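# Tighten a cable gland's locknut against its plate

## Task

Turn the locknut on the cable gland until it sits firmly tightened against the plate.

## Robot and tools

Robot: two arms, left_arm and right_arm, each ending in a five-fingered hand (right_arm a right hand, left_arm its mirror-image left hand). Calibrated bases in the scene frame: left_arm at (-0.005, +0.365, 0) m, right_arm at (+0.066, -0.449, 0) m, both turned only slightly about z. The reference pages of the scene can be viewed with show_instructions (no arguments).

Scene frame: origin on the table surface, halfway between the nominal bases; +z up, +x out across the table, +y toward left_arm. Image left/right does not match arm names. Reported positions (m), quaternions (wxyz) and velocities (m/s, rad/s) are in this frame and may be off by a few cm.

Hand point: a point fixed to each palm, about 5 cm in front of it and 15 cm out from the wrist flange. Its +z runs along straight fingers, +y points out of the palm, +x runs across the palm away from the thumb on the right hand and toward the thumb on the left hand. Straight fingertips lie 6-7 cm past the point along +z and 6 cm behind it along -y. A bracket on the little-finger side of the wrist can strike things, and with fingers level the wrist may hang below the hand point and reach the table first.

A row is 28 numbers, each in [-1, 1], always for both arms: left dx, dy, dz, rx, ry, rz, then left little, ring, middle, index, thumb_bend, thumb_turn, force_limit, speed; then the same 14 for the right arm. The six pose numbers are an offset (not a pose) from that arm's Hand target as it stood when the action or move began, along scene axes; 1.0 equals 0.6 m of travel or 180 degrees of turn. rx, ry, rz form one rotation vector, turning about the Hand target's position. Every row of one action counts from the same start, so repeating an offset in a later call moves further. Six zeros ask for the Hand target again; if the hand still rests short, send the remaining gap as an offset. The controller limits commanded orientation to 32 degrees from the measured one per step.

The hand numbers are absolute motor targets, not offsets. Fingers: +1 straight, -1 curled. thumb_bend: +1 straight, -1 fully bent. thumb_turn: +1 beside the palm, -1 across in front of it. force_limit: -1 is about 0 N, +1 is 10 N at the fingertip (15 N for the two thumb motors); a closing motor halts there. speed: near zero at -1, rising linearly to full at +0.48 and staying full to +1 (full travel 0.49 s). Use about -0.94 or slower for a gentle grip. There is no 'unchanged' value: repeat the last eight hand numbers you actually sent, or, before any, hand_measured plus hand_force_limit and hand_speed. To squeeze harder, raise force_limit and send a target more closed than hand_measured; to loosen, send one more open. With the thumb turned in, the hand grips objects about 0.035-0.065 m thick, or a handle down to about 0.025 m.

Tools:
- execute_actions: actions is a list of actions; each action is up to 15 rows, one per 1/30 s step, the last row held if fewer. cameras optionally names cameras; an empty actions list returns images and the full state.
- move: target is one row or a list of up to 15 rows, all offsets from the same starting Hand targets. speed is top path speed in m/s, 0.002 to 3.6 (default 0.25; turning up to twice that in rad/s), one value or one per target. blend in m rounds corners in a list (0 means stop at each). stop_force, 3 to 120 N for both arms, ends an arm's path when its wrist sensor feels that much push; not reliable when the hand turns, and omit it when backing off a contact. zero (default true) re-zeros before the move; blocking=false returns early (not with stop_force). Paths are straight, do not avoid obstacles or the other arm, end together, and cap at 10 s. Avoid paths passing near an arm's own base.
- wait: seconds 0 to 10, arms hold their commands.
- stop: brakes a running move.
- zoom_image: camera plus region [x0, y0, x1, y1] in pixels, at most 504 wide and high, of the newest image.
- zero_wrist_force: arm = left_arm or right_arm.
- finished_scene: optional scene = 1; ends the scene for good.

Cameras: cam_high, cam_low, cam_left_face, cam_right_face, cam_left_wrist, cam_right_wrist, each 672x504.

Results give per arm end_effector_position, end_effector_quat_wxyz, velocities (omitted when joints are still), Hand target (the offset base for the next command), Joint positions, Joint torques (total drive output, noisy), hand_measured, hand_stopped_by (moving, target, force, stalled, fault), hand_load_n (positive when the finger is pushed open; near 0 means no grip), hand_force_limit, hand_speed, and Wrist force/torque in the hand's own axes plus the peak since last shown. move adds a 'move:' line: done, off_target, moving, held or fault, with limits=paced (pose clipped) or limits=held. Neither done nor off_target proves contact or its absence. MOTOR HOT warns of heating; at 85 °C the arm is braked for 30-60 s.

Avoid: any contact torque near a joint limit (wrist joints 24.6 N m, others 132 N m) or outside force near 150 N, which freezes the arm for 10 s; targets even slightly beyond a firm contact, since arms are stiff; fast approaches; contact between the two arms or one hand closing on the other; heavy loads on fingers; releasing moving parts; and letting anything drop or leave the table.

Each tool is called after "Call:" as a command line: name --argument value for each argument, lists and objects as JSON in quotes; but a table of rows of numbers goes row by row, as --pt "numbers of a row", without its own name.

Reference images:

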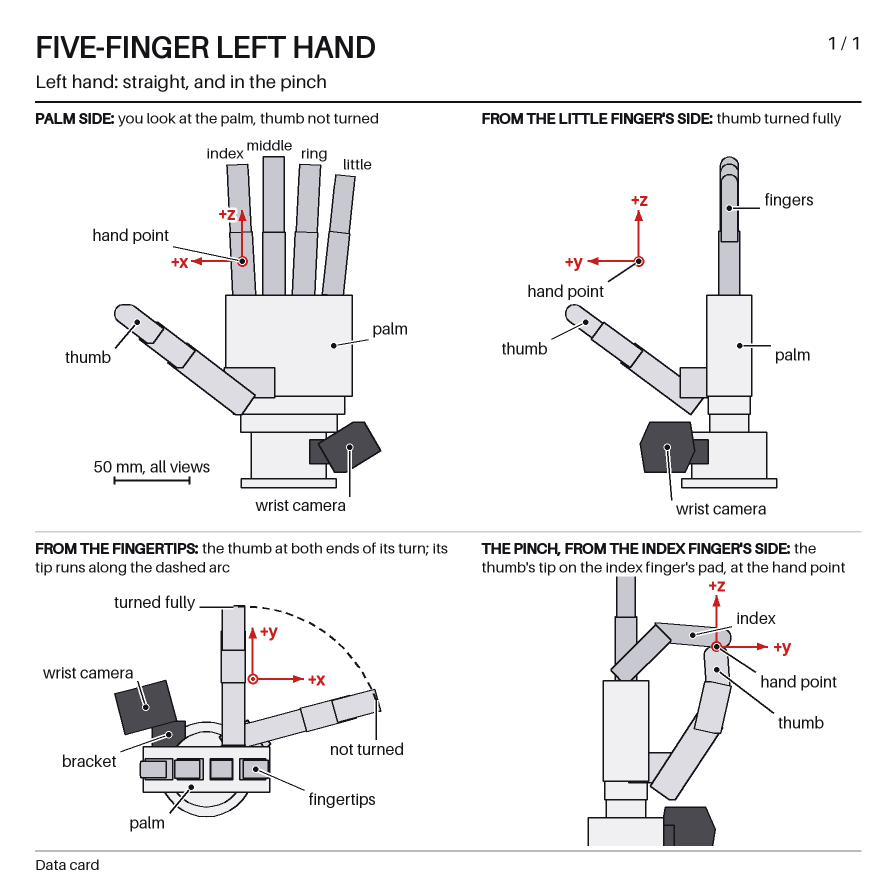

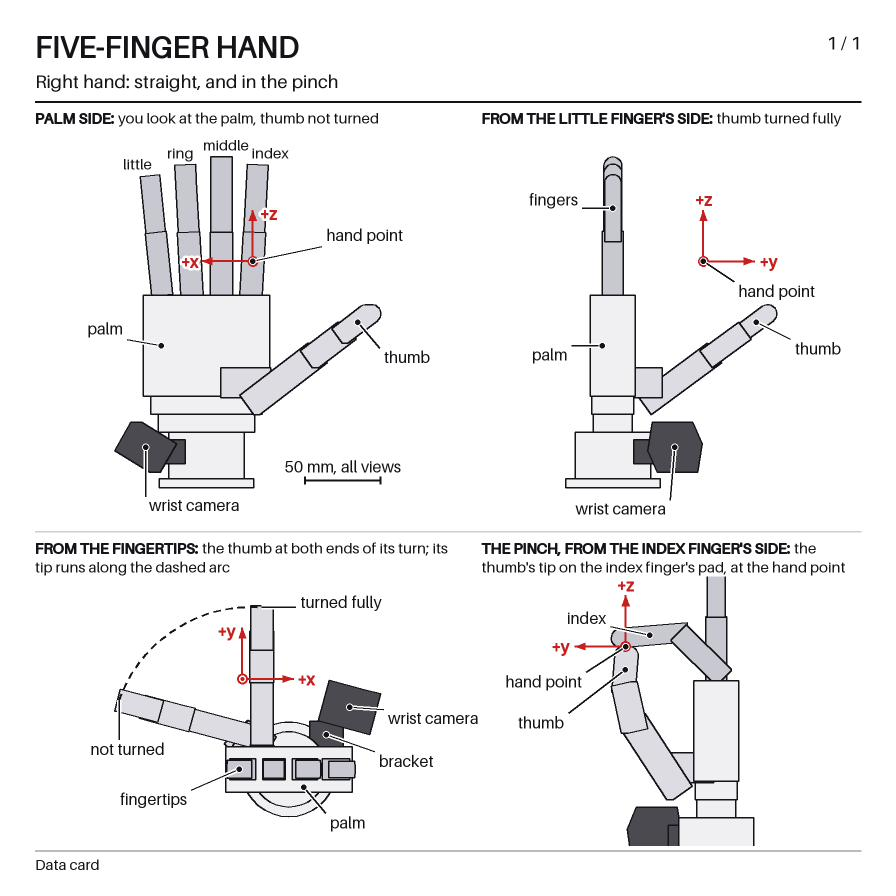

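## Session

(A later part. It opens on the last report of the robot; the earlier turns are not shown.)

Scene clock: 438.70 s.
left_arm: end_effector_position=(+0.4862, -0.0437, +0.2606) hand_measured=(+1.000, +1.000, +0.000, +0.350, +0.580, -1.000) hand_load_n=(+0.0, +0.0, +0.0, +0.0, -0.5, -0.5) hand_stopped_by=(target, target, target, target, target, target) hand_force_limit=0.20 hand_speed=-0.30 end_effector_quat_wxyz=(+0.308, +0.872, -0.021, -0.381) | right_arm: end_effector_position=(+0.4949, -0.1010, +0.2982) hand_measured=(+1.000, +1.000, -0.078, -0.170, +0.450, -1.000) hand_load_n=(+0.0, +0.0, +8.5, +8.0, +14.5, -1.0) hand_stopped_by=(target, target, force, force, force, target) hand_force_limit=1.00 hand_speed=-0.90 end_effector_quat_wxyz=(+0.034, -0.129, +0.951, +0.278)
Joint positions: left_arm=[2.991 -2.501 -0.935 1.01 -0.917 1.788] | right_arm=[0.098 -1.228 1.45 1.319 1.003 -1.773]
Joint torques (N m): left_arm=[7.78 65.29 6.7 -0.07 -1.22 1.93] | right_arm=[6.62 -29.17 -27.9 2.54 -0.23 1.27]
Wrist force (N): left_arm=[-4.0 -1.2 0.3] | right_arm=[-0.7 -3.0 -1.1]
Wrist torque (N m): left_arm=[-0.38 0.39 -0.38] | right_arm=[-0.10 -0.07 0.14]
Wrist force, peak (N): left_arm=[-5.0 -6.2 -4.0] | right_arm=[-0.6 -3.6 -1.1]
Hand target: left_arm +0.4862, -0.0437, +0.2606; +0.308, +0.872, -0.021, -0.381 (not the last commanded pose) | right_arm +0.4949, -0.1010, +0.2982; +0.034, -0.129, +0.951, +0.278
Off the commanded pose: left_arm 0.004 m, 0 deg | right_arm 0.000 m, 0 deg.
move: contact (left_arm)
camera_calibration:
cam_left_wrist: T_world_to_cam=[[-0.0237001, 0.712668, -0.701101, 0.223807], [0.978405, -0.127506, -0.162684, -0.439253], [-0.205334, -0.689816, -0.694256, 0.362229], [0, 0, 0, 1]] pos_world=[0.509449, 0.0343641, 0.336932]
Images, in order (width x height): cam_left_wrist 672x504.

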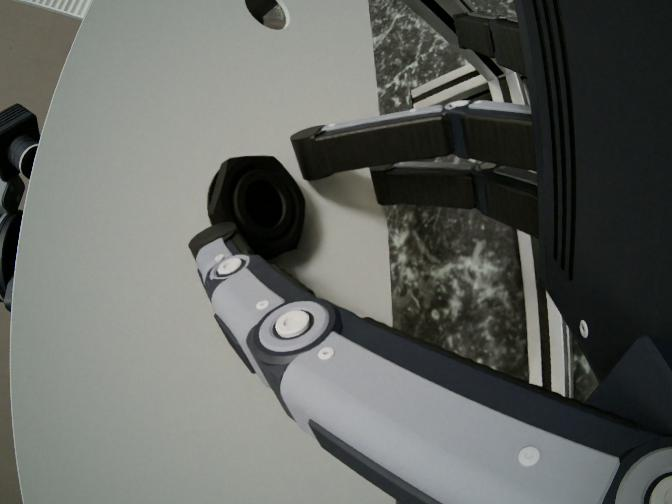

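Call:
execute_actions --actions '[[[0,0,0,0,0,0, 1,1,-0.2,0.35,0.56,-1,-0.6,-0.93, 0,0,0,0,0,0, 1,1,-0.36,-0.36,0.19,-1,1.0,-0.9]],[[0,0,0,0,0,0, 1,1,-0.2,0.35,0.42,-1,-0.65,-0.94, 0,0,0,0,0,0, 1,1,-0.36,-0.36,0.19,-1,1.0,-0.9]]]'

Call:
move --target '[0,-0.0060,0,0,0,0, 1,1,-0.2,0.35,0.42,-1,-0.65,-0.94, 0,0,0,0,0,0, 1,1,-0.36,-0.36,0.19,-1,1.0,-0.9]' --speed 0.01 --stop_force 4 --cameras '["cam_left_wrist"]'

Call:
zoom_image --camera "cam_left_wrist" --region '[180, 100, 400, 290]'

Scene clock: 440.10 s.
left_arm: end_effector_position=(+0.4862, -0.0437, +0.2606) hand_measured=(+1.000, +1.000, -0.084, +0.350, +0.528, -1.000) hand_load_n=(+0.0, +0.0, +3.5, +0.0, +3.0, +0.0) hand_stopped_by=(target, target, force, target, force, target) hand_force_limit=-0.65 hand_speed=-0.94 end_effector_quat_wxyz=(+0.308, +0.872, -0.021, -0.381) | right_arm: end_effector_position=(+0.4949, -0.1010, +0.2982) hand_measured=(+1.000, +1.000, -0.078, -0.170, +0.450, -1.000) hand_load_n=(+0.0, +0.0, +8.5, +8.0, +14.0, -1.0) hand_stopped_by=(target, target, force, force, force, target) hand_force_limit=1.00 hand_speed=-0.90 end_effector_quat_wxyz=(+0.034, -0.129, +0.951, +0.278)
Joint positions: left_arm=[2.991 -2.501 -0.935 1.01 -0.917 1.788] | right_arm=[0.098 -1.228 1.45 1.319 1.003 -1.773]
Joint torques (N m): left_arm=[7.67 62.21 9.22 -1.53 0.24 1.41] | right_arm=[4.91 -30.66 -27.2 2.39 -0.08 1.36]
Wrist force (N): left_arm=[-4.0 1.1 3.2] | right_arm=[-0.3 -3.1 -1.6]
Wrist torque (N m): left_arm=[-0.18 0.44 -0.42] | right_arm=[-0.13 -0.11 0.16]
Wrist force, peak (N): left_arm=[-4.3 -0.2 5.1] | right_arm=[-1.0 -4.1 -3.1]
Hand target: left_arm +0.4862, -0.0437, +0.2606; +0.308, +0.872, -0.021, -0.381 | right_arm +0.4949, -0.1010, +0.2982; +0.034, -0.129, +0.951, +0.278
Off the commanded pose: left_arm 0.000 m, 0 deg | right_arm 0.000 m, 0 deg.
Step readings (end_effector_position of left_arm | right_arm):
0: (+0.4862, -0.0437, +0.2606) | (+0.4949, -0.1010, +0.2982)
1: (+0.4862, -0.0437, +0.2606) | (+0.4949, -0.1010, +0.2982)
2: (+0.4862, -0.0437, +0.2606) | (+0.4949, -0.1010, +0.2982)
4: (+0.4862, -0.0437, +0.2606) | (+0.4949, -0.1010, +0.2982)
8: (+0.4862, -0.0437, +0.2606) | (+0.4949, -0.1010, +0.2982)
15: (+0.4862, -0.0437, +0.2606) | (+0.4949, -0.1010, +0.2982)
16: (+0.4862, -0.0437, +0.2606) | (+0.4949, -0.1010, +0.2982)
17: (+0.4862, -0.0437, +0.2606) | (+0.4949, -0.1010, +0.2982)
19: (+0.4862, -0.0437, +0.2606) | (+0.4949, -0.1010, +0.2982)
23: (+0.4862, -0.0437, +0.2606) | (+0.4949, -0.1010, +0.2982)
30: (+0.4862, -0.0437, +0.2606) | (+0.4949, -0.1010, +0.2982)

Scene clock: 441.30 s.
left_arm: end_effector_position=(+0.4862, -0.0440, +0.2606) hand_measured=(+1.000, +1.000, -0.084, +0.350, +0.528, -1.000) hand_load_n=(+0.0, +0.0, +3.0, +0.0, +2.5, +0.0) hand_stopped_by=(target, target, force, target, force, target) hand_force_limit=-0.65 hand_speed=-0.94 end_effector_quat_wxyz=(+0.308, +0.872, -0.021, -0.381) | right_arm: end_effector_position=(+0.4949, -0.1010, +0.2982) hand_measured=(+1.000, +1.000, -0.078, -0.170, +0.450, -1.000) hand_load_n=(+0.0, +0.0, +9.0, +7.5, +14.5, -1.5) hand_stopped_by=(target, target, force, force, force, target) hand_force_limit=1.00 hand_speed=-0.90 end_effector_quat_wxyz=(+0.034, -0.129, +0.951, +0.278)
Joint positions: left_arm=[2.991 -2.502 -0.935 1.01 -0.916 1.788] | right_arm=[0.098 -1.228 1.45 1.319 1.003 -1.773]
Joint torques (N m): left_arm=[8.53 65.86 6.87 -0.85 -1.11 2.01] | right_arm=[7 -28.93 -27.59 2.25 -0.81 1.44]
Wrist force (N): left_arm=[-4.3 -1.6 2.2] | right_arm=[0.8 -4.8 -2.1]
Wrist torque (N m): left_arm=[-0.30 0.43 -0.35] | right_arm=[-0.19 -0.10 0.13]
Wrist force, peak (N): left_arm=[-5.3 -4.8 -0.4] | right_arm=[2.1 -5.7 -3.6]
Hand target: left_arm +0.4862, -0.0440, +0.2606; +0.308, +0.872, -0.021, -0.381 (not the last commanded pose) | right_arm +0.4949, -0.1010, +0.2982; +0.034, -0.129, +0.951, +0.278
Off the commanded pose: left_arm 0.003 m, 0 deg | right_arm 0.000 m, 0 deg.
move: contact (left_arm)
camera_calibration:
cam_left_wrist: T_world_to_cam=[[-0.023563, 0.712648, -0.701125, 0.22396], [0.978429, -0.127538, -0.162517, -0.439359], [-0.205237, -0.689831, -0.69427, 0.361978], [0, 0, 0, 1]] pos_world=[0.50945, 0.0340641, 0.336932]
Images, in order (width x height): cam_left_wrist 672x504.

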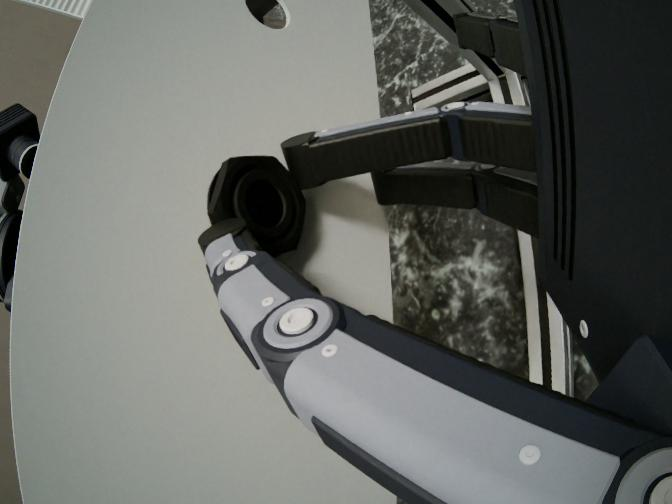

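Scaled by 2.291 from the camera's 672x504 image, which has a finer 960x720 frame.

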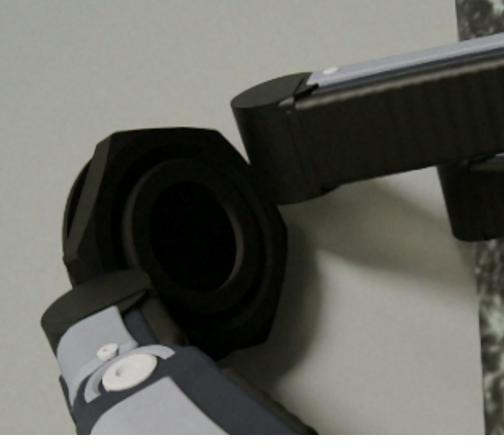

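Call:
execute_actions --actions '[[[0,0,0,0,0,0, 1,1,-0.2,0.35,0.41,-1,0.2,-0.93, 0,0,0,0,0,0, 1,1,-0.36,-0.36,0.19,-1,1.0,-0.9]]]' --cameras '["cam_left_wrist"]'

Call:
zoom_image --camera "cam_left_wrist" --region '[180, 100, 400, 290]'

Scene clock: 442.10 s.
left_arm: end_effector_position=(+0.4862, -0.0440, +0.2606) hand_measured=(+1.000, +1.000, -0.084, +0.350, +0.504, -1.000) hand_load_n=(+0.0, +0.0, +4.5, +0.0, +9.0, +1.0) hand_stopped_by=(target, target, force, target, force, target) hand_force_limit=0.20 hand_speed=-0.93 end_effector_quat_wxyz=(+0.308, +0.872, -0.021, -0.381) | right_arm: end_effector_position=(+0.4949, -0.1010, +0.2982) hand_measured=(+1.000, +1.000, -0.078, -0.170, +0.450, -1.000) hand_load_n=(+0.0, +0.0, +8.5, +8.0, +14.5, +0.0) hand_stopped_by=(target, target, force, force, force, target) hand_force_limit=1.00 hand_speed=-0.90 end_effector_quat_wxyz=(+0.034, -0.129, +0.951, +0.278)
Joint positions: left_arm=[2.991 -2.502 -0.935 1.01 -0.916 1.788] | right_arm=[0.098 -1.228 1.45 1.319 1.003 -1.773]
Joint torques (N m): left_arm=[7.01 62.07 6.51 -0.63 -1.16 1.73] | right_arm=[5.21 -29.64 -26.7 2.26 -0.99 1.45]
Wrist force (N): left_arm=[-4.4 2.7 -1.5] | right_arm=[0.0 -3.1 -0.5]
Wrist torque (N m): left_arm=[-0.22 0.38 -0.42] | right_arm=[-0.08 -0.08 0.16]
Wrist force, peak (N): left_arm=[-4.4 3.0 -1.5] | right_arm=[0.7 -4.7 -2.4]
Hand target: left_arm +0.4862, -0.0440, +0.2606; +0.308, +0.872, -0.021, -0.381 | right_arm +0.4949, -0.1010, +0.2982; +0.034, -0.129, +0.951, +0.278
Off the commanded pose: left_arm 0.000 m, 0 deg | right_arm 0.000 m, 0 deg.
Step readings (end_effector_position of left_arm | right_arm):
0: (+0.4862, -0.0440, +0.2606) | (+0.4949, -0.1010, +0.2982)
1: (+0.4862, -0.0440, +0.2606) | (+0.4949, -0.1010, +0.2982)
2: (+0.4862, -0.0440, +0.2606) | (+0.4949, -0.1010, +0.2982)
4: (+0.4862, -0.0440, +0.2606) | (+0.4949, -0.1010, +0.2982)
8: (+0.4862, -0.0440, +0.2606) | (+0.4949, -0.1010, +0.2982)
15: (+0.4862, -0.0440, +0.2606) | (+0.4949, -0.1010, +0.2982)
camera_calibration:
cam_left_wrist: T_world_to_cam=[[-0.0234936, 0.71264, -0.701137, 0.223929], [0.97843, -0.127588, -0.162466, -0.439375], [-0.205237, -0.689831, -0.694271, 0.361978], [0, 0, 0, 1]] pos_world=[0.50945, 0.0340641, 0.336931]
Images, in order (width x height): cam_left_wrist 672x504.

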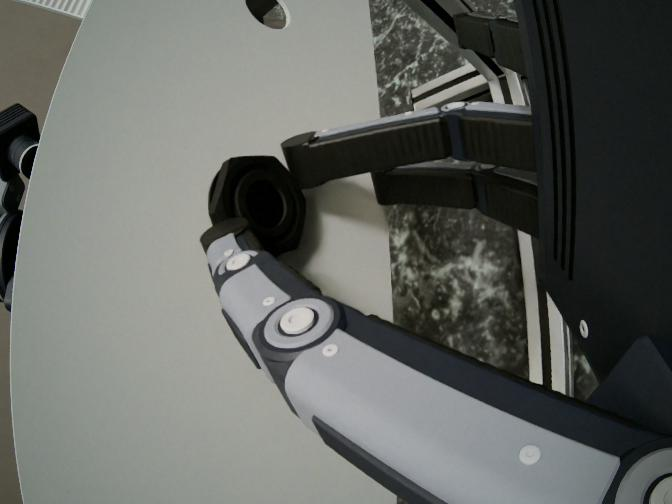

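Scaled by 2.291 from the camera's 672x504 image, which has a finer 960x720 frame.

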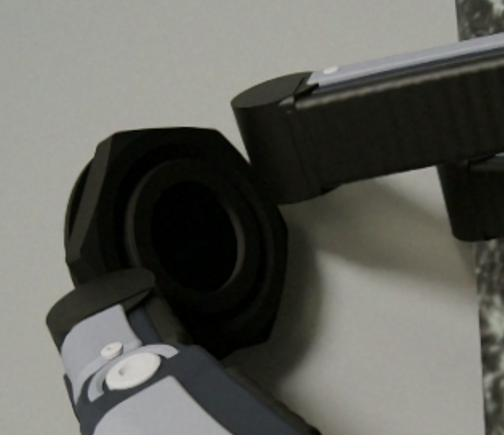

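Call:
move --pt "0.0108 0.0005 0.0085 0.0060 -0.1109 0 1 1 -0.2 0.35 0.41 -1 0.2 -0.93 0 0 0 0 0 0 1 1 -0.36 -0.36 0.19 -1 1.0 -0.9" --pt "0.0187 0.0010 0.0193 0.0120 -0.2219 0 1 1 -0.2 0.35 0.41 -1 0.2 -0.93 0 0 0 0 0 0 1 1 -0.36 -0.36 0.19 -1 1.0 -0.9" --pt "0.0204 0.0013 0.0307 0.0180 -0.3329 0 1 1 -0.2 0.35 0.41 -1 0.2 -0.93 0 0 0 0 0 0 1 1 -0.36 -0.36 0.19 -1 1.0 -0.9" --pt "0.0180 0.0015 0.0422 0.0240 -0.4438 0 1 1 -0.2 0.35 0.41 -1 0.2 -0.93 0 0 0 0 0 0 1 1 -0.36 -0.36 0.19 -1 1.0 -0.9" --speed 0.13 --blend 0.002 --cameras '["cam_left_wrist"]'

Call:
zoom_image --camera "cam_left_wrist" --region '[180, 100, 400, 290]'

Scene clock: 448.53 s.
left_arm: end_effector_position=(+0.4970, -0.0431, +0.2859) hand_measured=(+1.000, +1.000, -0.082, +0.350, +0.504, -1.000) hand_load_n=(+0.0, +0.0, +4.5, +0.0, +4.0, +1.5) hand_stopped_by=(target, target, force, target, force, target) hand_force_limit=0.20 hand_speed=-0.93 end_effector_quat_wxyz=(+0.192, +0.923, -0.200, +0.267) | right_arm: end_effector_position=(+0.4949, -0.1010, +0.2982) hand_measured=(+1.000, +1.000, -0.078, -0.170, +0.450, -1.000) hand_load_n=(+0.0, +0.0, +8.5, +8.5, +14.5, -0.5) hand_stopped_by=(target, target, force, force, force, target) hand_force_limit=1.00 hand_speed=-0.90 end_effector_quat_wxyz=(+0.034, -0.129, +0.951, +0.278)
Joint positions: left_arm=[2.894 -1.909 -1.384 2.301 -1.211 1.655] | right_arm=[0.098 -1.228 1.45 1.319 1.003 -1.773]
Joint torques (N m): left_arm=[-10.14 45.22 8.37 1.23 -1.39 0.41] | right_arm=[6.25 -30.61 -26.86 1.96 -2.66 1.21]
Wrist force (N): left_arm=[1.6 -2.8 -0.3] | right_arm=[-1.7 -1.8 -0.2]
Wrist torque (N m): left_arm=[-0.29 -0.02 0.24] | right_arm=[-0.10 -0.09 0.17]
Wrist force, peak (N): left_arm=[-7.0 -5.1 6.0] | right_arm=[-3.2 -4.5 -6.5]
Hand target: left_arm +0.4970, -0.0431, +0.2859; +0.192, +0.923, -0.200, +0.267 | right_arm +0.4949, -0.1010, +0.2982; +0.034, -0.129, +0.951, +0.278
Off the commanded pose: left_arm 0.000 m, 0 deg | right_arm 0.000 m, 0 deg.
move: done
camera_calibration:
cam_left_wrist: T_world_to_cam=[[0.653605, 0.74924, -0.106958, -0.26358], [0.337806, -0.162337, 0.92711, -0.440346], [0.677265, -0.642095, -0.359203, -0.149855], [0, 0, 0, 1]] pos_world=[0.422521, 0.0297789, 0.326229]
Images, in order (width x height): cam_left_wrist 672x504.

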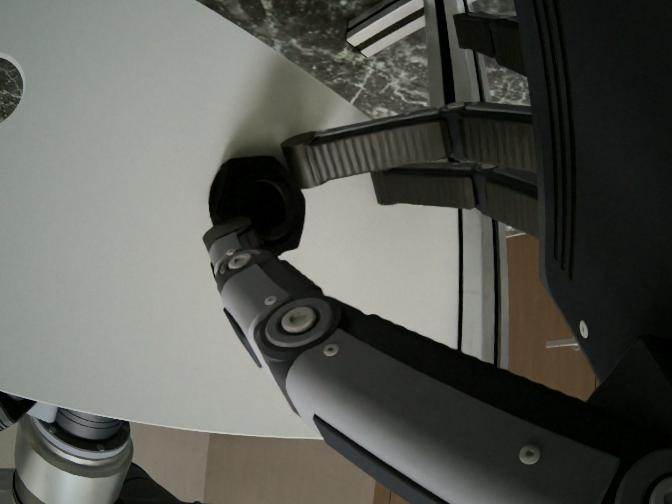

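Scaled by 2.291 from the camera's 672x504 image, which has a finer 960x720 frame.

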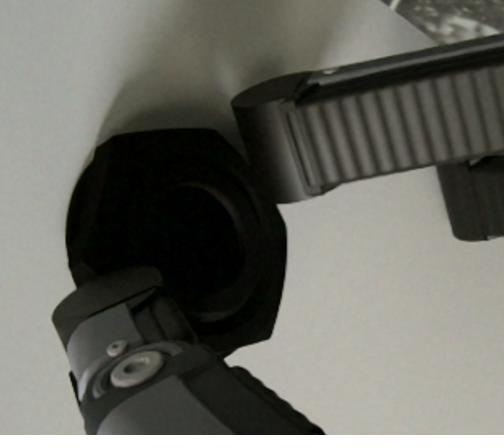

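Call:
move --pt "-0.0060 0.0002 0.0103 0.0060 -0.1109 0 1 1 -0.2 0.35 0.41 -1 0.2 -0.93 0 0 0 0 0 0 1 1 -0.36 -0.36 0.19 -1 1.0 -0.9" --pt "-0.0148 0.0003 0.0183 0.0120 -0.2219 0 1 1 -0.2 0.35 0.41 -1 0.2 -0.93 0 0 0 0 0 0 1 1 -0.36 -0.36 0.19 -1 1.0 -0.9" --pt "-0.0208 0.0004 0.0218 0.0156 -0.2885 0 1 1 -0.2 0.35 0.41 -1 0.2 -0.93 0 0 0 0 0 0 1 1 -0.36 -0.36 0.19 -1 1.0 -0.9" --speed 0.13 --blend 0.002 --cameras '["cam_left_wrist"]'

Call:
zoom_image --camera "cam_left_wrist" --region '[180, 100, 400, 290]'

Scene clock: 452.83 s.
left_arm: end_effector_position=(+0.4845, -0.0428, +0.2990) hand_measured=(+1.000, +1.000, -0.084, +0.350, +0.502, -1.000) hand_load_n=(+0.0, +0.0, +0.5, +0.0, +1.0, +0.0) hand_stopped_by=(target, target, force, target, force, target) hand_force_limit=0.20 hand_speed=-0.93 end_effector_quat_wxyz=(+0.063, +0.717, -0.271, +0.639) | right_arm: end_effector_position=(+0.4949, -0.1010, +0.2982) hand_measured=(+1.000, +1.000, -0.078, -0.170, +0.450, -1.000) hand_load_n=(+0.0, +0.0, +9.0, +8.5, +14.0, -0.5) hand_stopped_by=(target, target, force, force, force, target) hand_force_limit=1.00 hand_speed=-0.90 end_effector_quat_wxyz=(+0.034, -0.129, +0.951, +0.278)
Joint positions: left_arm=[2.809 -1.606 -1.957 3.384 -1.433 1.858] | right_arm=[0.098 -1.228 1.45 1.319 1.003 -1.773]
Joint torques (N m): left_arm=[-9.11 33.6 11.71 4.86 -1.77 1.68] | right_arm=[5.37 -32.71 -25.6 1.51 -2.16 1.47]
Wrist force (N): left_arm=[-0.9 -3.1 2.6] | right_arm=[-6.0 0.7 1.1]
Wrist torque (N m): left_arm=[-0.65 -0.12 0.61] | right_arm=[-0.10 -0.15 0.22]
Wrist force, peak (N): left_arm=[0.2 -4.3 5.3] | right_arm=[-6.3 0.8 1.6]
Hand target: left_arm +0.4845, -0.0428, +0.2990; +0.063, +0.717, -0.271, +0.639 | right_arm +0.4949, -0.1010, +0.2982; +0.034, -0.129, +0.951, +0.278
Off the commanded pose: left_arm 0.000 m, 0 deg | right_arm 0.000 m, 0 deg.
move: done
camera_calibration:
cam_left_wrist: T_world_to_cam=[[0.471785, 0.739423, 0.480285, -0.342089], [-0.517865, -0.208482, 0.829669, -0.00651054], [0.713607, -0.640148, 0.284562, -0.346628], [0, 0, 0, 1]] pos_world=[0.405377, 0.029698, 0.268339]
Images, in order (width x height): cam_left_wrist 672x504.

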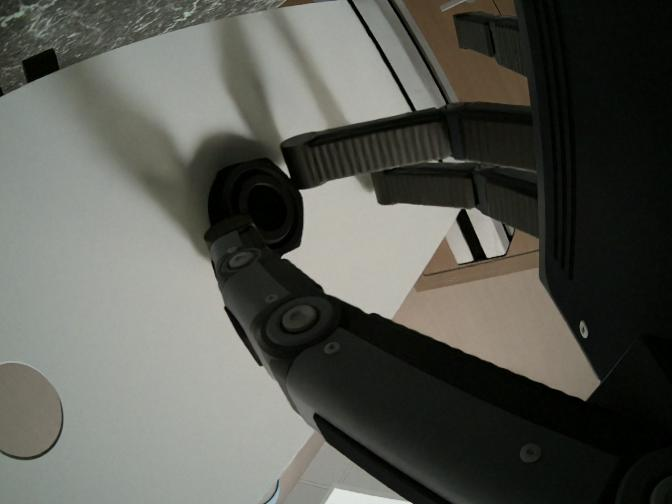

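Scaled by 2.291 from the camera's 672x504 image, which has a finer 960x720 frame.

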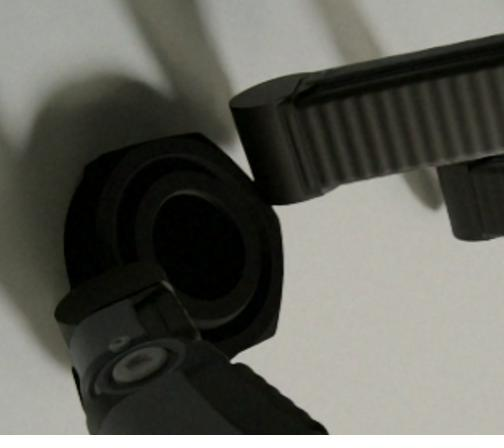

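Call:
move --pt "0 0 0 0 0 0 1 1 0.03 0.35 0.58 -1 0.2 -0.2 0 0 0 0 0 0 1 1 -0.36 -0.36 0.19 -1 1.0 -0.9" --pt "0 0.0233 0 0 0 0 1 1 0.03 0.35 0.58 -1 0.2 -0.2 0 0 0 0 0 0 1 1 -0.36 -0.36 0.19 -1 1.0 -0.9" --pt "0.0233 0.0233 -0.0323 -0.0210 0.3883 0 1 1 0.03 0.35 0.58 -1 0.2 -0.2 0 0 0 0 0 0 1 1 -0.36 -0.36 0.19 -1 1.0 -0.9" --speed '[0.1, 0.1, 0.35]' --blend '[0, 0.003, 0]'

Call:
move --target '[0,0,0,0,0,0, 1,1,0.03,0.35,0.58,-1,0.2,-0.2, 0,-0.0007,0,0,0,0, 1,1,-0.36,-0.36,0.19,-1,1.0,-0.9]' --speed 0.01

Call:
move --target '[0,0,0,0,0,0, 1,1,0.03,0.35,0.58,-1,0.2,-0.2, 0,-0.0007,0,0,0,0, 1,1,-0.36,-0.36,0.19,-1,1.0,-0.9]' --speed 0.01

Call:
move --target '[0,0,0,0,0,0, 1,1,0.03,0.35,0.58,-1,0.2,-0.2, 0,-0.0007,0,0,0,0, 1,1,-0.36,-0.36,0.19,-1,1.0,-0.9]' --speed 0.01 --cameras '["cam_left_wrist","cam_right_wrist"]'

Call:
zoom_image --camera "cam_left_wrist" --region '[180, 100, 400, 290]'

Scene clock: 456.33 s.
left_arm: end_effector_position=(+0.4985, -0.0289, +0.2796) hand_measured=(+1.000, +1.000, +0.030, +0.350, +0.580, -1.000) hand_load_n=(+0.0, +0.0, +0.0, +0.0, +0.0, +0.0) hand_stopped_by=(target, target, target, target, target, target) hand_force_limit=0.20 hand_speed=-0.20 end_effector_quat_wxyz=(+0.229, +0.952, -0.166, +0.121) | right_arm: end_effector_position=(+0.4949, -0.1010, +0.2982) hand_measured=(+1.000, +1.000, -0.078, -0.170, +0.450, -1.000) hand_load_n=(+0.0, +0.0, +9.0, +8.5, +14.0, +0.0) hand_stopped_by=(target, target, force, force, force, target) hand_force_limit=1.00 hand_speed=-0.90 end_effector_quat_wxyz=(+0.034, -0.129, +0.951, +0.278)
Joint positions: left_arm=[2.954 -2.05 -1.22 1.965 -1.113 1.679] | right_arm=[0.098 -1.228 1.45 1.319 1.003 -1.773]
Joint torques (N m): left_arm=[10.28 32.79 29.01 -4.09 2.97 1.83] | right_arm=[5.74 -32.71 -26.44 1.3 -1.44 1.11]
Wrist force (N): left_arm=[1.0 1.5 1.4] | right_arm=[-4.7 0.3 1.5]
Wrist torque (N m): left_arm=[-0.06 0.03 0.06] | right_arm=[-0.05 -0.12 0.22]
Wrist force, peak (N): left_arm=[4.6 -1.0 4.2] | right_arm=[-6.2 0.9 1.3]
Hand target: left_arm +0.4985, -0.0289, +0.2796; +0.229, +0.952, -0.166, +0.121 | right_arm +0.4949, -0.1010, +0.2982; +0.034, -0.129, +0.951, +0.278
Off the commanded pose: left_arm 0.000 m, 0 deg | right_arm 0.000 m, 0 deg.
move: done

Scene clock: 457.03 s.
left_arm: end_effector_position=(+0.4985, -0.0289, +0.2796) hand_measured=(+1.000, +1.000, +0.030, +0.350, +0.580, -1.000) hand_load_n=(+0.0, +0.0, +0.0, +0.0, +0.0, +0.0) hand_stopped_by=(target, target, target, target, target, target) hand_force_limit=0.20 hand_speed=-0.20 end_effector_quat_wxyz=(+0.229, +0.952, -0.166, +0.121) | right_arm: end_effector_position=(+0.4949, -0.1014, +0.2982) hand_measured=(+1.000, +1.000, -0.078, -0.170, +0.450, -1.000) hand_load_n=(+0.0, +0.0, +9.5, +9.5, +14.5, +1.0) hand_stopped_by=(target, target, force, force, force, target) hand_force_limit=1.00 hand_speed=-0.90 end_effector_quat_wxyz=(+0.034, -0.129, +0.951, +0.278)
Joint positions: left_arm=[2.954 -2.051 -1.22 1.965 -1.113 1.679] | right_arm=[0.097 -1.229 1.451 1.32 1.003 -1.775]
Joint torques (N m): left_arm=[10.03 32.88 27.73 -4.25 3.12 1.85] | right_arm=[-8.39 -44.91 -3.1 6.12 -0.27 -2.43]
Wrist force (N): left_arm=[1.0 1.4 1.7] | right_arm=[-7.6 8.2 9.0]
Wrist torque (N m): left_arm=[-0.09 0.04 0.06] | right_arm=[0.07 -0.25 0.36]
Wrist force, peak (N): left_arm=[1.0 1.7 1.6] | right_arm=[-7.9 8.9 8.4]
Hand target: left_arm +0.4985, -0.0289, +0.2796; +0.229, +0.952, -0.166, +0.121 | right_arm +0.4949, -0.1015, +0.2982; +0.034, -0.129, +0.951, +0.278
Off the commanded pose: left_arm 0.000 m, 0 deg | right_arm 0.000 m, 0 deg.
move: done

Scene clock: 457.73 s.
left_arm: end_effector_position=(+0.4985, -0.0289, +0.2796) hand_measured=(+1.000, +1.000, +0.030, +0.350, +0.580, -1.000) hand_load_n=(+0.0, +0.0, +0.0, +0.0, +0.0, +0.0) hand_stopped_by=(target, target, target, target, target, target) hand_force_limit=0.20 hand_speed=-0.20 end_effector_quat_wxyz=(+0.229, +0.952, -0.166, +0.121) | right_arm: end_effector_position=(+0.4949, -0.1019, +0.2982) hand_measured=(+1.000, +1.000, -0.078, -0.170, +0.450, -1.000) hand_load_n=(+0.0, +0.0, +9.5, +9.5, +14.5, +2.5) hand_stopped_by=(target, target, force, force, force, target) hand_force_limit=1.00 hand_speed=-0.90 end_effector_quat_wxyz=(+0.034, -0.129, +0.951, +0.278)
Joint positions: left_arm=[2.954 -2.051 -1.22 1.965 -1.113 1.679] | right_arm=[0.096 -1.229 1.452 1.32 1.003 -1.776]
Joint torques (N m): left_arm=[9.48 33.07 28.25 -4.3 3.1 2.03] | right_arm=[-10.53 -45.15 -3.77 6.54 1.47 -2.7]
Wrist force (N): left_arm=[1.0 1.5 1.6] | right_arm=[-10.2 12.0 12.0]
Wrist torque (N m): left_arm=[-0.07 0.04 0.06] | right_arm=[0.19 -0.24 0.42]
Wrist force, peak (N): left_arm=[1.1 1.5 1.8] | right_arm=[-10.2 12.0 12.0]
Hand target: left_arm +0.4985, -0.0289, +0.2796; +0.229, +0.952, -0.166, +0.121 | right_arm +0.4949, -0.1019, +0.2982; +0.034, -0.129, +0.951, +0.278
Off the commanded pose: left_arm 0.000 m, 0 deg | right_arm 0.000 m, 0 deg.
move: done

Scene clock: 458.43 s.
left_arm: end_effector_position=(+0.4985, -0.0289, +0.2796) hand_measured=(+1.000, +1.000, +0.030, +0.350, +0.580, -1.000) hand_load_n=(+0.0, +0.0, +0.0, +0.0, +0.0, +0.0) hand_stopped_by=(target, target, target, target, target, target) hand_force_limit=0.20 hand_speed=-0.20 end_effector_quat_wxyz=(+0.229, +0.952, -0.166, +0.121) | right_arm: end_effector_position=(+0.4949, -0.1023, +0.2982) hand_measured=(+1.000, +1.000, -0.078, -0.170, +0.450, -1.000) hand_load_n=(+0.0, +0.0, +9.5, +9.0, +14.5, +2.5) hand_stopped_by=(target, target, force, force, force, target) hand_force_limit=1.00 hand_speed=-0.90 end_effector_quat_wxyz=(+0.034, -0.129, +0.951, +0.278)
Joint positions: left_arm=[2.954 -2.051 -1.22 1.965 -1.113 1.679] | right_arm=[0.095 -1.229 1.452 1.32 1.003 -1.777]
Joint torques (N m): left_arm=[9.58 33.13 28.22 -4.29 3.18 1.97] | right_arm=[-10.34 -45.03 -2.52 6.54 1.7 -2.85]
Wrist force (N): left_arm=[0.8 1.2 1.7] | right_arm=[-10.5 11.6 12.0]
Wrist torque (N m): left_arm=[-0.12 0.06 0.06] | right_arm=[0.21 -0.28 0.45]
Wrist force, peak (N): left_arm=[1.1 1.6 1.8] | right_arm=[-9.7 11.9 12.3]
Hand target: left_arm +0.4985, -0.0289, +0.2796; +0.229, +0.952, -0.166, +0.121 | right_arm +0.4949, -0.1023, +0.2982; +0.034, -0.129, +0.951, +0.278
Off the commanded pose: left_arm 0.000 m, 0 deg | right_arm 0.000 m, 0 deg.
move: done
camera_calibration:
cam_left_wrist: T_world_to_cam=[[0.586757, 0.745652, -0.315783, -0.184311], [0.607613, -0.147639, 0.78039, -0.525779], [0.535278, -0.649774, -0.539696, -0.0230296], [0, 0, 0, 1]] pos_world=[0.439943, 0.0448422, 0.339681]
cam_right_wrist: T_world_to_cam=[[-0.508516, 0.747776, 0.426898, 0.204748], [0.710115, 0.0838072, 0.69908, -0.553045], [0.486978, 0.658641, -0.573624, 0.106248], [0, 0, 0, 1]] pos_world=[0.445103, -0.176735, 0.360163]
Images, in order (width x height): cam_left_wrist 672x504, cam_right_wrist 672x504.

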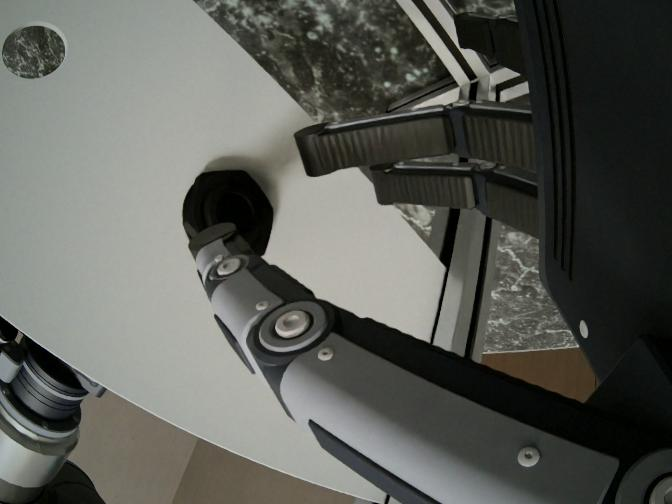

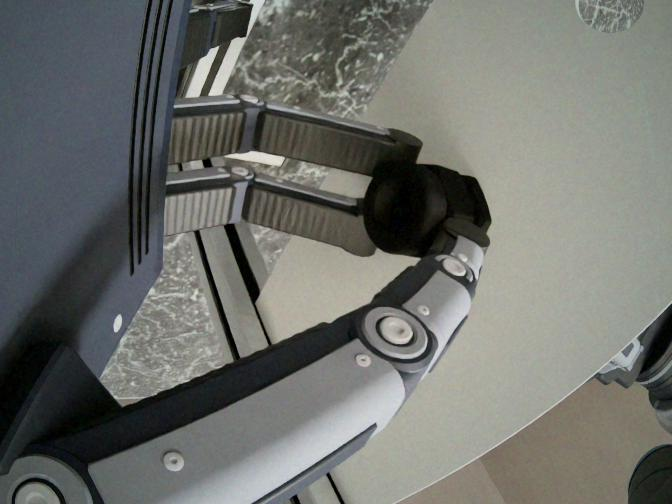

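Scaled by 2.291 from the camera's 672x504 image, which has a finer 960x720 frame.

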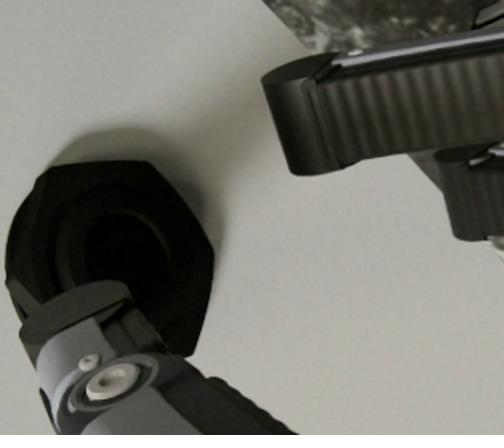

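Call:
move --target '[0,0,0,0,0,0, 1,1,0.03,0.35,0.58,-1,0.2,-0.2, 0,0.0008,0,0,0,0, 1,1,-0.36,-0.36,0.19,-1,1.0,-0.9]' --speed 0.01

Call:
move --target '[0,0,0,0,0,0, 1,1,0.03,0.35,0.58,-1,0.2,-0.2, 0,0.0005,0,0,0,0, 1,1,-0.36,-0.36,0.19,-1,1.0,-0.9]' --speed 0.01

Call:
move --target '[0,0,0,0,0,0, 1,1,0.03,0.35,0.58,-1,0.2,-0.2, 0,0.0005,0,0,0,0, 1,1,-0.36,-0.36,0.19,-1,1.0,-0.9]' --speed 0.01

Scene clock: 459.40 s.
left_arm: end_effector_position=(+0.4985, -0.0289, +0.2796) hand_measured=(+1.000, +1.000, +0.030, +0.350, +0.580, -1.000) hand_load_n=(+0.0, +0.0, +0.0, +0.0, +0.0, +0.0) hand_stopped_by=(target, target, target, target, target, target) hand_force_limit=0.20 hand_speed=-0.20 end_effector_quat_wxyz=(+0.229, +0.952, -0.166, +0.121) | right_arm: end_effector_position=(+0.4949, -0.1018, +0.2982) hand_measured=(+1.000, +1.000, -0.078, -0.170, +0.450, -1.000) hand_load_n=(+0.0, +0.0, +8.5, +8.5, +14.0, +2.0) hand_stopped_by=(target, target, force, force, force, target) hand_force_limit=1.00 hand_speed=-0.90 end_effector_quat_wxyz=(+0.034, -0.129, +0.951, +0.278)
Joint positions: left_arm=[2.954 -2.051 -1.22 1.965 -1.113 1.679] | right_arm=[0.096 -1.229 1.452 1.32 1.003 -1.776]
Joint torques (N m): left_arm=[9.82 33.12 27.47 -4.23 3.17 1.86] | right_arm=[7.98 -21.47 -28.51 1.13 1.52 1.77]
Wrist force (N): left_arm=[1.0 1.4 1.2] | right_arm=[-6.3 1.5 3.7]
Wrist torque (N m): left_arm=[-0.07 0.02 0.07] | right_arm=[0.03 -0.14 0.20]
Wrist force, peak (N): left_arm=[0.9 1.8 1.5] | right_arm=[-11.1 12.1 11.8]
Hand target: left_arm +0.4985, -0.0289, +0.2796; +0.229, +0.952, -0.166, +0.121 | right_arm +0.4949, -0.1018, +0.2982; +0.034, -0.129, +0.951, +0.278
Off the commanded pose: left_arm 0.000 m, 0 deg | right_arm 0.000 m, 0 deg.
move: done

Scene clock: 460.10 s.
left_arm: end_effector_position=(+0.4985, -0.0289, +0.2796) hand_measured=(+1.000, +1.000, +0.030, +0.350, +0.580, -1.000) hand_load_n=(+0.0, +0.0, +0.0, +0.0, +0.0, +0.0) hand_stopped_by=(target, target, target, target, target, target) hand_force_limit=0.20 hand_speed=-0.20 end_effector_quat_wxyz=(+0.229, +0.952, -0.166, +0.121) | right_arm: end_effector_position=(+0.4949, -0.1015, +0.2982) hand_measured=(+1.000, +1.000, -0.078, -0.170, +0.450, -1.000) hand_load_n=(+0.0, +0.0, +8.5, +8.0, +13.5, +1.0) hand_stopped_by=(target, target, force, force, force, target) hand_force_limit=1.00 hand_speed=-0.90 end_effector_quat_wxyz=(+0.034, -0.129, +0.951, +0.278)
Joint positions: left_arm=[2.954 -2.051 -1.22 1.965 -1.113 1.679] | right_arm=[0.097 -1.229 1.451 1.32 1.003 -1.775]
Joint torques (N m): left_arm=[10.29 33.31 28.29 -4.2 2.99 1.86] | right_arm=[10.92 -21.07 -28.89 0.77 -0.46 1.67]
Wrist force (N): left_arm=[0.9 1.2 1.6] | right_arm=[-3.2 -6.6 -3.1]
Wrist torque (N m): left_arm=[-0.12 0.05 0.07] | right_arm=[-0.17 -0.08 0.09]
Wrist force, peak (N): left_arm=[1.0 1.6 2.0] | right_arm=[-3.6 -6.6 -3.3]
Hand target: left_arm +0.4985, -0.0289, +0.2796; +0.229, +0.952, -0.166, +0.121 | right_arm +0.4949, -0.1015, +0.2982; +0.034, -0.129, +0.951, +0.278
Off the commanded pose: left_arm 0.000 m, 0 deg | right_arm 0.000 m, 0 deg.
move: done

Scene clock: 460.80 s.
left_arm: end_effector_position=(+0.4985, -0.0289, +0.2796) hand_measured=(+1.000, +1.000, +0.030, +0.350, +0.580, -1.000) hand_load_n=(+0.0, +0.0, +0.0, +0.0, +0.0, -0.5) hand_stopped_by=(target, target, target, target, target, target) hand_force_limit=0.20 hand_speed=-0.20 end_effector_quat_wxyz=(+0.229, +0.952, -0.166, +0.121) | right_arm: end_effector_position=(+0.4949, -0.1012, +0.2982) hand_measured=(+1.000, +1.000, -0.078, -0.170, +0.450, -1.000) hand_load_n=(+0.0, +0.0, +7.5, +7.5, +13.5, +1.5) hand_stopped_by=(target, target, force, force, force, target) hand_force_limit=1.00 hand_speed=-0.90 end_effector_quat_wxyz=(+0.034, -0.129, +0.951, +0.278)
Joint positions: left_arm=[2.954 -2.051 -1.22 1.965 -1.113 1.679] | right_arm=[0.097 -1.228 1.451 1.319 1.003 -1.774]
Joint torques (N m): left_arm=[9.48 32.93 28.66 -4.24 3.08 1.84] | right_arm=[15.07 -20.6 -27.71 1.01 -1.95 1.33]
Wrist force (N): left_arm=[1.0 1.2 1.3] | right_arm=[-4.6 -12.7 -9.3]
Wrist torque (N m): left_arm=[-0.09 0.03 0.07] | right_arm=[-0.29 0.04 0.00]
Wrist force, peak (N): left_arm=[1.3 1.6 1.7] | right_arm=[-4.6 -12.7 -9.3]
Hand target: left_arm +0.4985, -0.0289, +0.2796; +0.229, +0.952, -0.166, +0.121 | right_arm +0.4949, -0.1012, +0.2982; +0.034, -0.129, +0.951, +0.278
Off the commanded pose: left_arm 0.000 m, 0 deg | right_arm 0.000 m, 0 deg.
move: done

Call:
move --pt "-0.0002 -0.0130 0.0019 0.0009 -0.0166 0 1 1 0.0 0.35 0.58 -1 0.2 -0.2 0 -0.0008 0 0 0 0 1 1 -0.36 -0.36 0.19 -1 1.0 -0.9" --speed 0.1

Call:
move --target '[0,-0.0160,0,0,0,0, 1,1,0.0,0.35,0.58,-1,0.2,-0.2, 0,0,0,0,0,0, 1,1,-0.36,-0.36,0.19,-1,1.0,-0.9]' --speed 0.02 --stop_force 4

Call:
execute_actions --actions '[[[0,0,0,0,0,0, 1,1,-0.2,0.35,0.56,-1,-0.6,-0.93, 0,0,0,0,0,0, 1,1,-0.36,-0.36,0.19,-1,1.0,-0.9]],[[0,0,0,0,0,0, 1,1,-0.2,0.35,0.42,-1,-0.6,-0.94, 0,0,0,0,0,0, 1,1,-0.36,-0.36,0.19,-1,1.0,-0.9]]]'

Call:
move --target '[0,-0.0060,0,0,0,0, 1,1,-0.2,0.35,0.42,-1,-0.6,-0.94, 0,0,0,0,0,0, 1,1,-0.36,-0.36,0.19,-1,1.0,-0.9]' --speed 0.01 --stop_force 4 --cameras '["cam_left_wrist"]'

Call:
zoom_image --camera "cam_left_wrist" --region '[180, 100, 400, 290]'

Scene clock: 462.20 s.
left_arm: end_effector_position=(+0.4983, -0.0366, +0.2808) hand_measured=(+1.000, +1.000, +0.000, +0.350, +0.580, -1.000) hand_load_n=(+0.0, +0.0, +0.0, +0.0, +0.0, +0.0) hand_stopped_by=(target, target, target, target, target, target) hand_force_limit=0.20 hand_speed=-0.20 end_effector_quat_wxyz=(+0.223, +0.948, -0.172, +0.146) | right_arm: end_effector_position=(+0.4949, -0.1017, +0.2982) hand_measured=(+1.000, +1.000, -0.078, -0.170, +0.450, -1.000) hand_load_n=(+0.0, +0.0, +8.0, +8.0, +14.0, +1.5) hand_stopped_by=(target, target, force, force, force, target) hand_force_limit=1.00 hand_speed=-0.90 end_effector_quat_wxyz=(+0.034, -0.129, +0.951, +0.278)
Joint positions: left_arm=[2.934 -2.032 -1.235 2.02 -1.131 1.662] | right_arm=[0.096 -1.229 1.451 1.32 1.003 -1.775]
Joint torques (N m): left_arm=[-8.06 50.29 8.17 0.92 -1.64 -1.78] | right_arm=[-2.77 -43.42 -2.83 5.79 -2.76 -2.56]
Wrist force (N): left_arm=[1.1 1.4 1.6] | right_arm=[-4.5 -2.8 -1.1]
Wrist torque (N m): left_arm=[-0.09 0.04 0.17] | right_arm=[-0.10 -0.10 0.23]
Wrist force, peak (N): left_arm=[1.2 1.7 1.5] | right_arm=[-4.9 -13.7 -10.3]
Hand target: left_arm +0.4983, -0.0367, +0.2808; +0.223, +0.948, -0.172, +0.146 | right_arm +0.4949, -0.1017, +0.2982; +0.034, -0.129, +0.951, +0.278
Off the commanded pose: left_arm 0.000 m, 0 deg | right_arm 0.000 m, 0 deg.
move: done

Scene clock: 463.63 s.
left_arm: end_effector_position=(+0.4983, -0.0428, +0.2808) hand_measured=(+1.000, +1.000, +0.000, +0.350, +0.580, -1.000) hand_load_n=(+0.0, +0.0, +0.0, +0.0, -0.5, -0.5) hand_stopped_by=(target, target, target, target, target, target) hand_force_limit=0.20 hand_speed=-0.20 end_effector_quat_wxyz=(+0.223, +0.948, -0.172, +0.146) | right_arm: end_effector_position=(+0.4949, -0.1017, +0.2982) hand_measured=(+1.000, +1.000, -0.078, -0.170, +0.450, -1.000) hand_load_n=(+0.0, +0.0, +8.5, +8.0, +14.0, +1.5) hand_stopped_by=(target, target, force, force, force, target) hand_force_limit=1.00 hand_speed=-0.90 end_effector_quat_wxyz=(+0.034, -0.129, +0.951, +0.278)
Joint positions: left_arm=[2.921 -2.039 -1.225 2.021 -1.135 1.648] | right_arm=[0.096 -1.229 1.451 1.32 1.003 -1.775]
Joint torques (N m): left_arm=[7.9 49.37 7.44 -3.32 3.26 1.96] | right_arm=[-3.02 -42.51 -2.69 5.94 -0.43 -2.56]
Wrist force (N): left_arm=[0.4 -1.4 -0.5] | right_arm=[-4.7 -2.5 0.2]
Wrist torque (N m): left_arm=[-0.29 0.04 0.14] | right_arm=[-0.10 -0.09 0.22]
Wrist force, peak (N): left_arm=[-0.2 -8.5 -6.3] | right_arm=[-5.0 -3.1 -0.3]
Hand target: left_arm +0.4983, -0.0428, +0.2808; +0.223, +0.948, -0.172, +0.146 (not the last commanded pose) | right_arm +0.4949, -0.1017, +0.2982; +0.034, -0.129, +0.951, +0.278
Off the commanded pose: left_arm 0.003 m, 0 deg | right_arm 0.000 m, 0 deg.
move: contact (left_arm)

Scene clock: 465.00 s.
left_arm: end_effector_position=(+0.4983, -0.0428, +0.2808) hand_measured=(+1.000, +1.000, -0.076, +0.350, +0.504, -1.000) hand_load_n=(+0.0, +0.0, +3.5, +0.0, +3.0, +0.0) hand_stopped_by=(target, target, force, target, force, target) hand_force_limit=-0.60 hand_speed=-0.94 end_effector_quat_wxyz=(+0.223, +0.948, -0.172, +0.146) | right_arm: end_effector_position=(+0.4949, -0.1017, +0.2982) hand_measured=(+1.000, +1.000, -0.078, -0.170, +0.450, -1.000) hand_load_n=(+0.0, +0.0, +8.5, +8.0, +14.0, +1.5) hand_stopped_by=(target, target, force, force, force, target) hand_force_limit=1.00 hand_speed=-0.90 end_effector_quat_wxyz=(+0.034, -0.129, +0.951, +0.278)
Joint positions: left_arm=[2.921 -2.039 -1.225 2.021 -1.135 1.648] | right_arm=[0.096 -1.229 1.451 1.32 1.003 -1.775]
Joint torques (N m): left_arm=[8.67 45.36 12.88 -3.4 0.47 1.73] | right_arm=[-3.66 -43.11 -3.68 5.71 0.2 -2.55]
Wrist force (N): left_arm=[0.9 -0.1 0.9] | right_arm=[-5.1 -2.6 -0.9]
Wrist torque (N m): left_arm=[-0.11 0.02 0.13] | right_arm=[-0.10 -0.05 0.21]
Wrist force, peak (N): left_arm=[1.0 -1.6 3.8] | right_arm=[-5.7 -2.3 -0.4]
Hand target: left_arm +0.4983, -0.0428, +0.2808; +0.223, +0.948, -0.172, +0.146 | right_arm +0.4949, -0.1017, +0.2982; +0.034, -0.129, +0.951, +0.278
Off the commanded pose: left_arm 0.000 m, 0 deg | right_arm 0.000 m, 0 deg.
Step readings (end_effector_position of left_arm | right_arm):
0: (+0.4983, -0.0428, +0.2808) | (+0.4949, -0.1017, +0.2982)
1: (+0.4983, -0.0428, +0.2808) | (+0.4949, -0.1017, +0.2982)
2: (+0.4983, -0.0428, +0.2808) | (+0.4949, -0.1017, +0.2982)
4: (+0.4983, -0.0428, +0.2808) | (+0.4949, -0.1017, +0.2982)
8: (+0.4983, -0.0428, +0.2808) | (+0.4949, -0.1017, +0.2982)
15: (+0.4983, -0.0428, +0.2808) | (+0.4949, -0.1017, +0.2982)
16: (+0.4983, -0.0428, +0.2808) | (+0.4949, -0.1017, +0.2982)
17: (+0.4983, -0.0428, +0.2808) | (+0.4949, -0.1017, +0.2982)
19: (+0.4983, -0.0428, +0.2808) | (+0.4949, -0.1017, +0.2982)
23: (+0.4983, -0.0428, +0.2808) | (+0.4949, -0.1017, +0.2982)
30: (+0.4983, -0.0428, +0.2808) | (+0.4949, -0.1017, +0.2982)

Scene clock: 466.10 s.
left_arm: end_effector_position=(+0.4983, -0.0430, +0.2808) hand_measured=(+1.000, +1.000, -0.076, +0.350, +0.504, -1.000) hand_load_n=(+0.0, +0.0, +3.5, +0.0, +2.5, +0.0) hand_stopped_by=(target, target, force, target, force, target) hand_force_limit=-0.60 hand_speed=-0.94 end_effector_quat_wxyz=(+0.223, +0.948, -0.172, +0.146) | right_arm: end_effector_position=(+0.4949, -0.1017, +0.2982) hand_measured=(+1.000, +1.000, -0.078, -0.170, +0.450, -1.000) hand_load_n=(+0.0, +0.0, +8.0, +8.0, +14.0, +1.5) hand_stopped_by=(target, target, force, force, force, target) hand_force_limit=1.00 hand_speed=-0.90 end_effector_quat_wxyz=(+0.034, -0.129, +0.951, +0.278)
Joint positions: left_arm=[2.921 -2.039 -1.224 2.021 -1.135 1.648] | right_arm=[0.096 -1.229 1.451 1.32 1.003 -1.775]
Joint torques (N m): left_arm=[8.08 50.24 8.21 -2.21 3.77 1.98] | right_arm=[-3.22 -42.89 -3.66 5.85 0.22 -2.44]
Wrist force (N): left_arm=[0.4 -2.4 -0.1] | right_arm=[-5.1 -2.4 0.0]
Wrist torque (N m): left_arm=[-0.22 0.00 0.23] | right_arm=[-0.09 -0.09 0.22]
Wrist force, peak (N): left_arm=[-0.4 -6.3 -1.9] | right_arm=[-5.3 -2.6 -0.2]
Hand target: left_arm +0.4983, -0.0430, +0.2808; +0.223, +0.948, -0.172, +0.146 (not the last commanded pose) | right_arm +0.4949, -0.1017, +0.2982; +0.034, -0.129, +0.951, +0.278
Off the commanded pose: left_arm 0.003 m, 0 deg | right_arm 0.000 m, 0 deg.
move: contact (left_arm)
camera_calibration:
cam_left_wrist: T_world_to_cam=[[0.60236, 0.746506, -0.282649, -0.190259], [0.566121, -0.149897, 0.810579, -0.516531], [0.562734, -0.648274, -0.512905, -0.0526847], [0, 0, 0, 1]] pos_world=[0.436671, 0.0304492, 0.337891]
Images, in order (width x height): cam_left_wrist 672x504.

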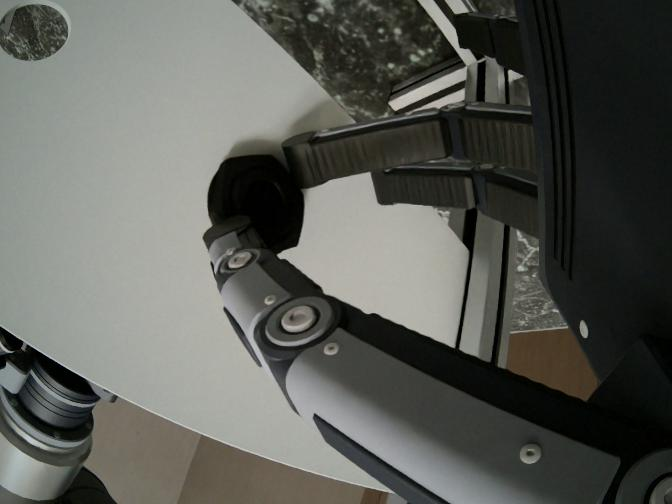

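Scaled by 2.291 from the camera's 672x504 image, which has a finer 960x720 frame.

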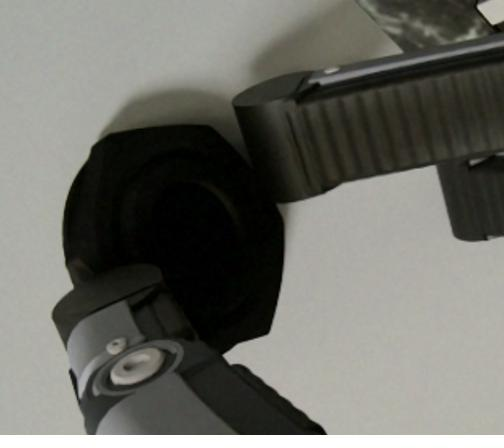

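Call:
execute_actions --actions '[[[0,0,0,0,0,0, 1,1,-0.2,0.35,0.41,-1,0.3,-0.93, 0,0,0,0,0,0, 1,1,-0.36,-0.36,0.19,-1,1.0,-0.9]]]' --cameras '["cam_left_wrist"]'

Call:
zoom_image --camera "cam_left_wrist" --region '[180, 100, 400, 290]'

Scene clock: 466.93 s.
left_arm: end_effector_position=(+0.4983, -0.0430, +0.2808) hand_measured=(+1.000, +1.000, -0.076, +0.350, +0.472, -1.000) hand_load_n=(+0.0, +0.0, +4.5, +0.0, +8.5, +0.0) hand_stopped_by=(target, target, force, target, force, target) hand_force_limit=0.30 hand_speed=-0.93 end_effector_quat_wxyz=(+0.223, +0.948, -0.172, +0.146) | right_arm: end_effector_position=(+0.4949, -0.1017, +0.2982) hand_measured=(+1.000, +1.000, -0.078, -0.170, +0.450, -1.000) hand_load_n=(+0.0, +0.0, +9.0, +8.5, +13.5, +2.0) hand_stopped_by=(target, target, force, force, force, target) hand_force_limit=1.00 hand_speed=-0.90 end_effector_quat_wxyz=(+0.034, -0.129, +0.951, +0.278)
Joint positions: left_arm=[2.921 -2.039 -1.224 2.021 -1.135 1.648] | right_arm=[0.096 -1.229 1.451 1.32 1.003 -1.775]
Joint torques (N m): left_arm=[7.6 44.02 8.06 -2.41 1.93 1.86] | right_arm=[-1.6 -41.55 -4.26 5.87 0.06 -2.43]
Wrist force (N): left_arm=[-0.4 -2.4 -5.7] | right_arm=[-3.5 -3.8 1.2]
Wrist torque (N m): left_arm=[-0.41 -0.06 0.23] | right_arm=[-0.03 -0.10 0.23]
Wrist force, peak (N): left_arm=[-0.5 -2.4 -6.1] | right_arm=[-3.8 -4.3 1.0]
Hand target: left_arm +0.4983, -0.0430, +0.2808; +0.223, +0.948, -0.172, +0.146 | right_arm +0.4949, -0.1017, +0.2982; +0.034, -0.129, +0.951, +0.278
Off the commanded pose: left_arm 0.000 m, 0 deg | right_arm 0.000 m, 0 deg.
Step readings (end_effector_position of left_arm | right_arm):
0: (+0.4983, -0.0430, +0.2808) | (+0.4949, -0.1017, +0.2982)
1: (+0.4983, -0.0430, +0.2808) | (+0.4949, -0.1017, +0.2982)
2: (+0.4983, -0.0430, +0.2808) | (+0.4949, -0.1017, +0.2982)
4: (+0.4983, -0.0430, +0.2808) | (+0.4949, -0.1017, +0.2982)
8: (+0.4983, -0.0430, +0.2808) | (+0.4949, -0.1017, +0.2982)
15: (+0.4983, -0.0430, +0.2808) | (+0.4949, -0.1017, +0.2982)
camera_calibration:
cam_left_wrist: T_world_to_cam=[[0.602417, 0.74644, -0.282703, -0.190264], [0.566067, -0.149834, 0.810628, -0.516527], [0.562727, -0.648365, -0.512798, -0.0527152], [0, 0, 0, 1]] pos_world=[0.436671, 0.0304488, 0.337891]
Images, in order (width x height): cam_left_wrist 672x504.

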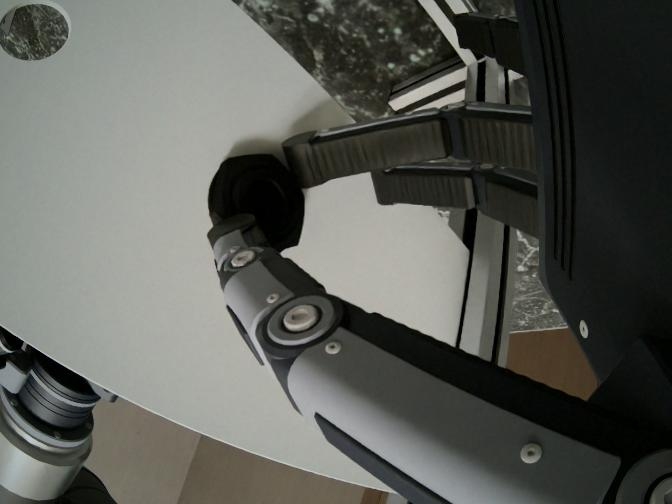

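Scaled by 2.291 from the camera's 672x504 image, which has a finer 960x720 frame.

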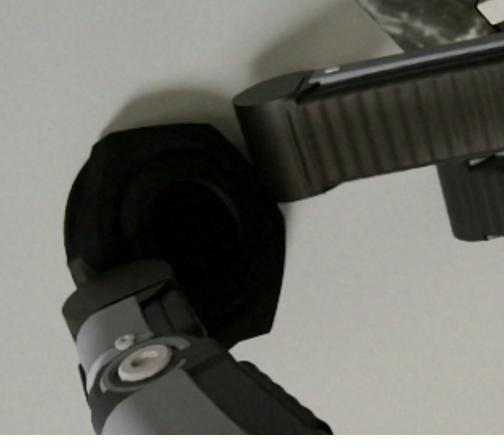

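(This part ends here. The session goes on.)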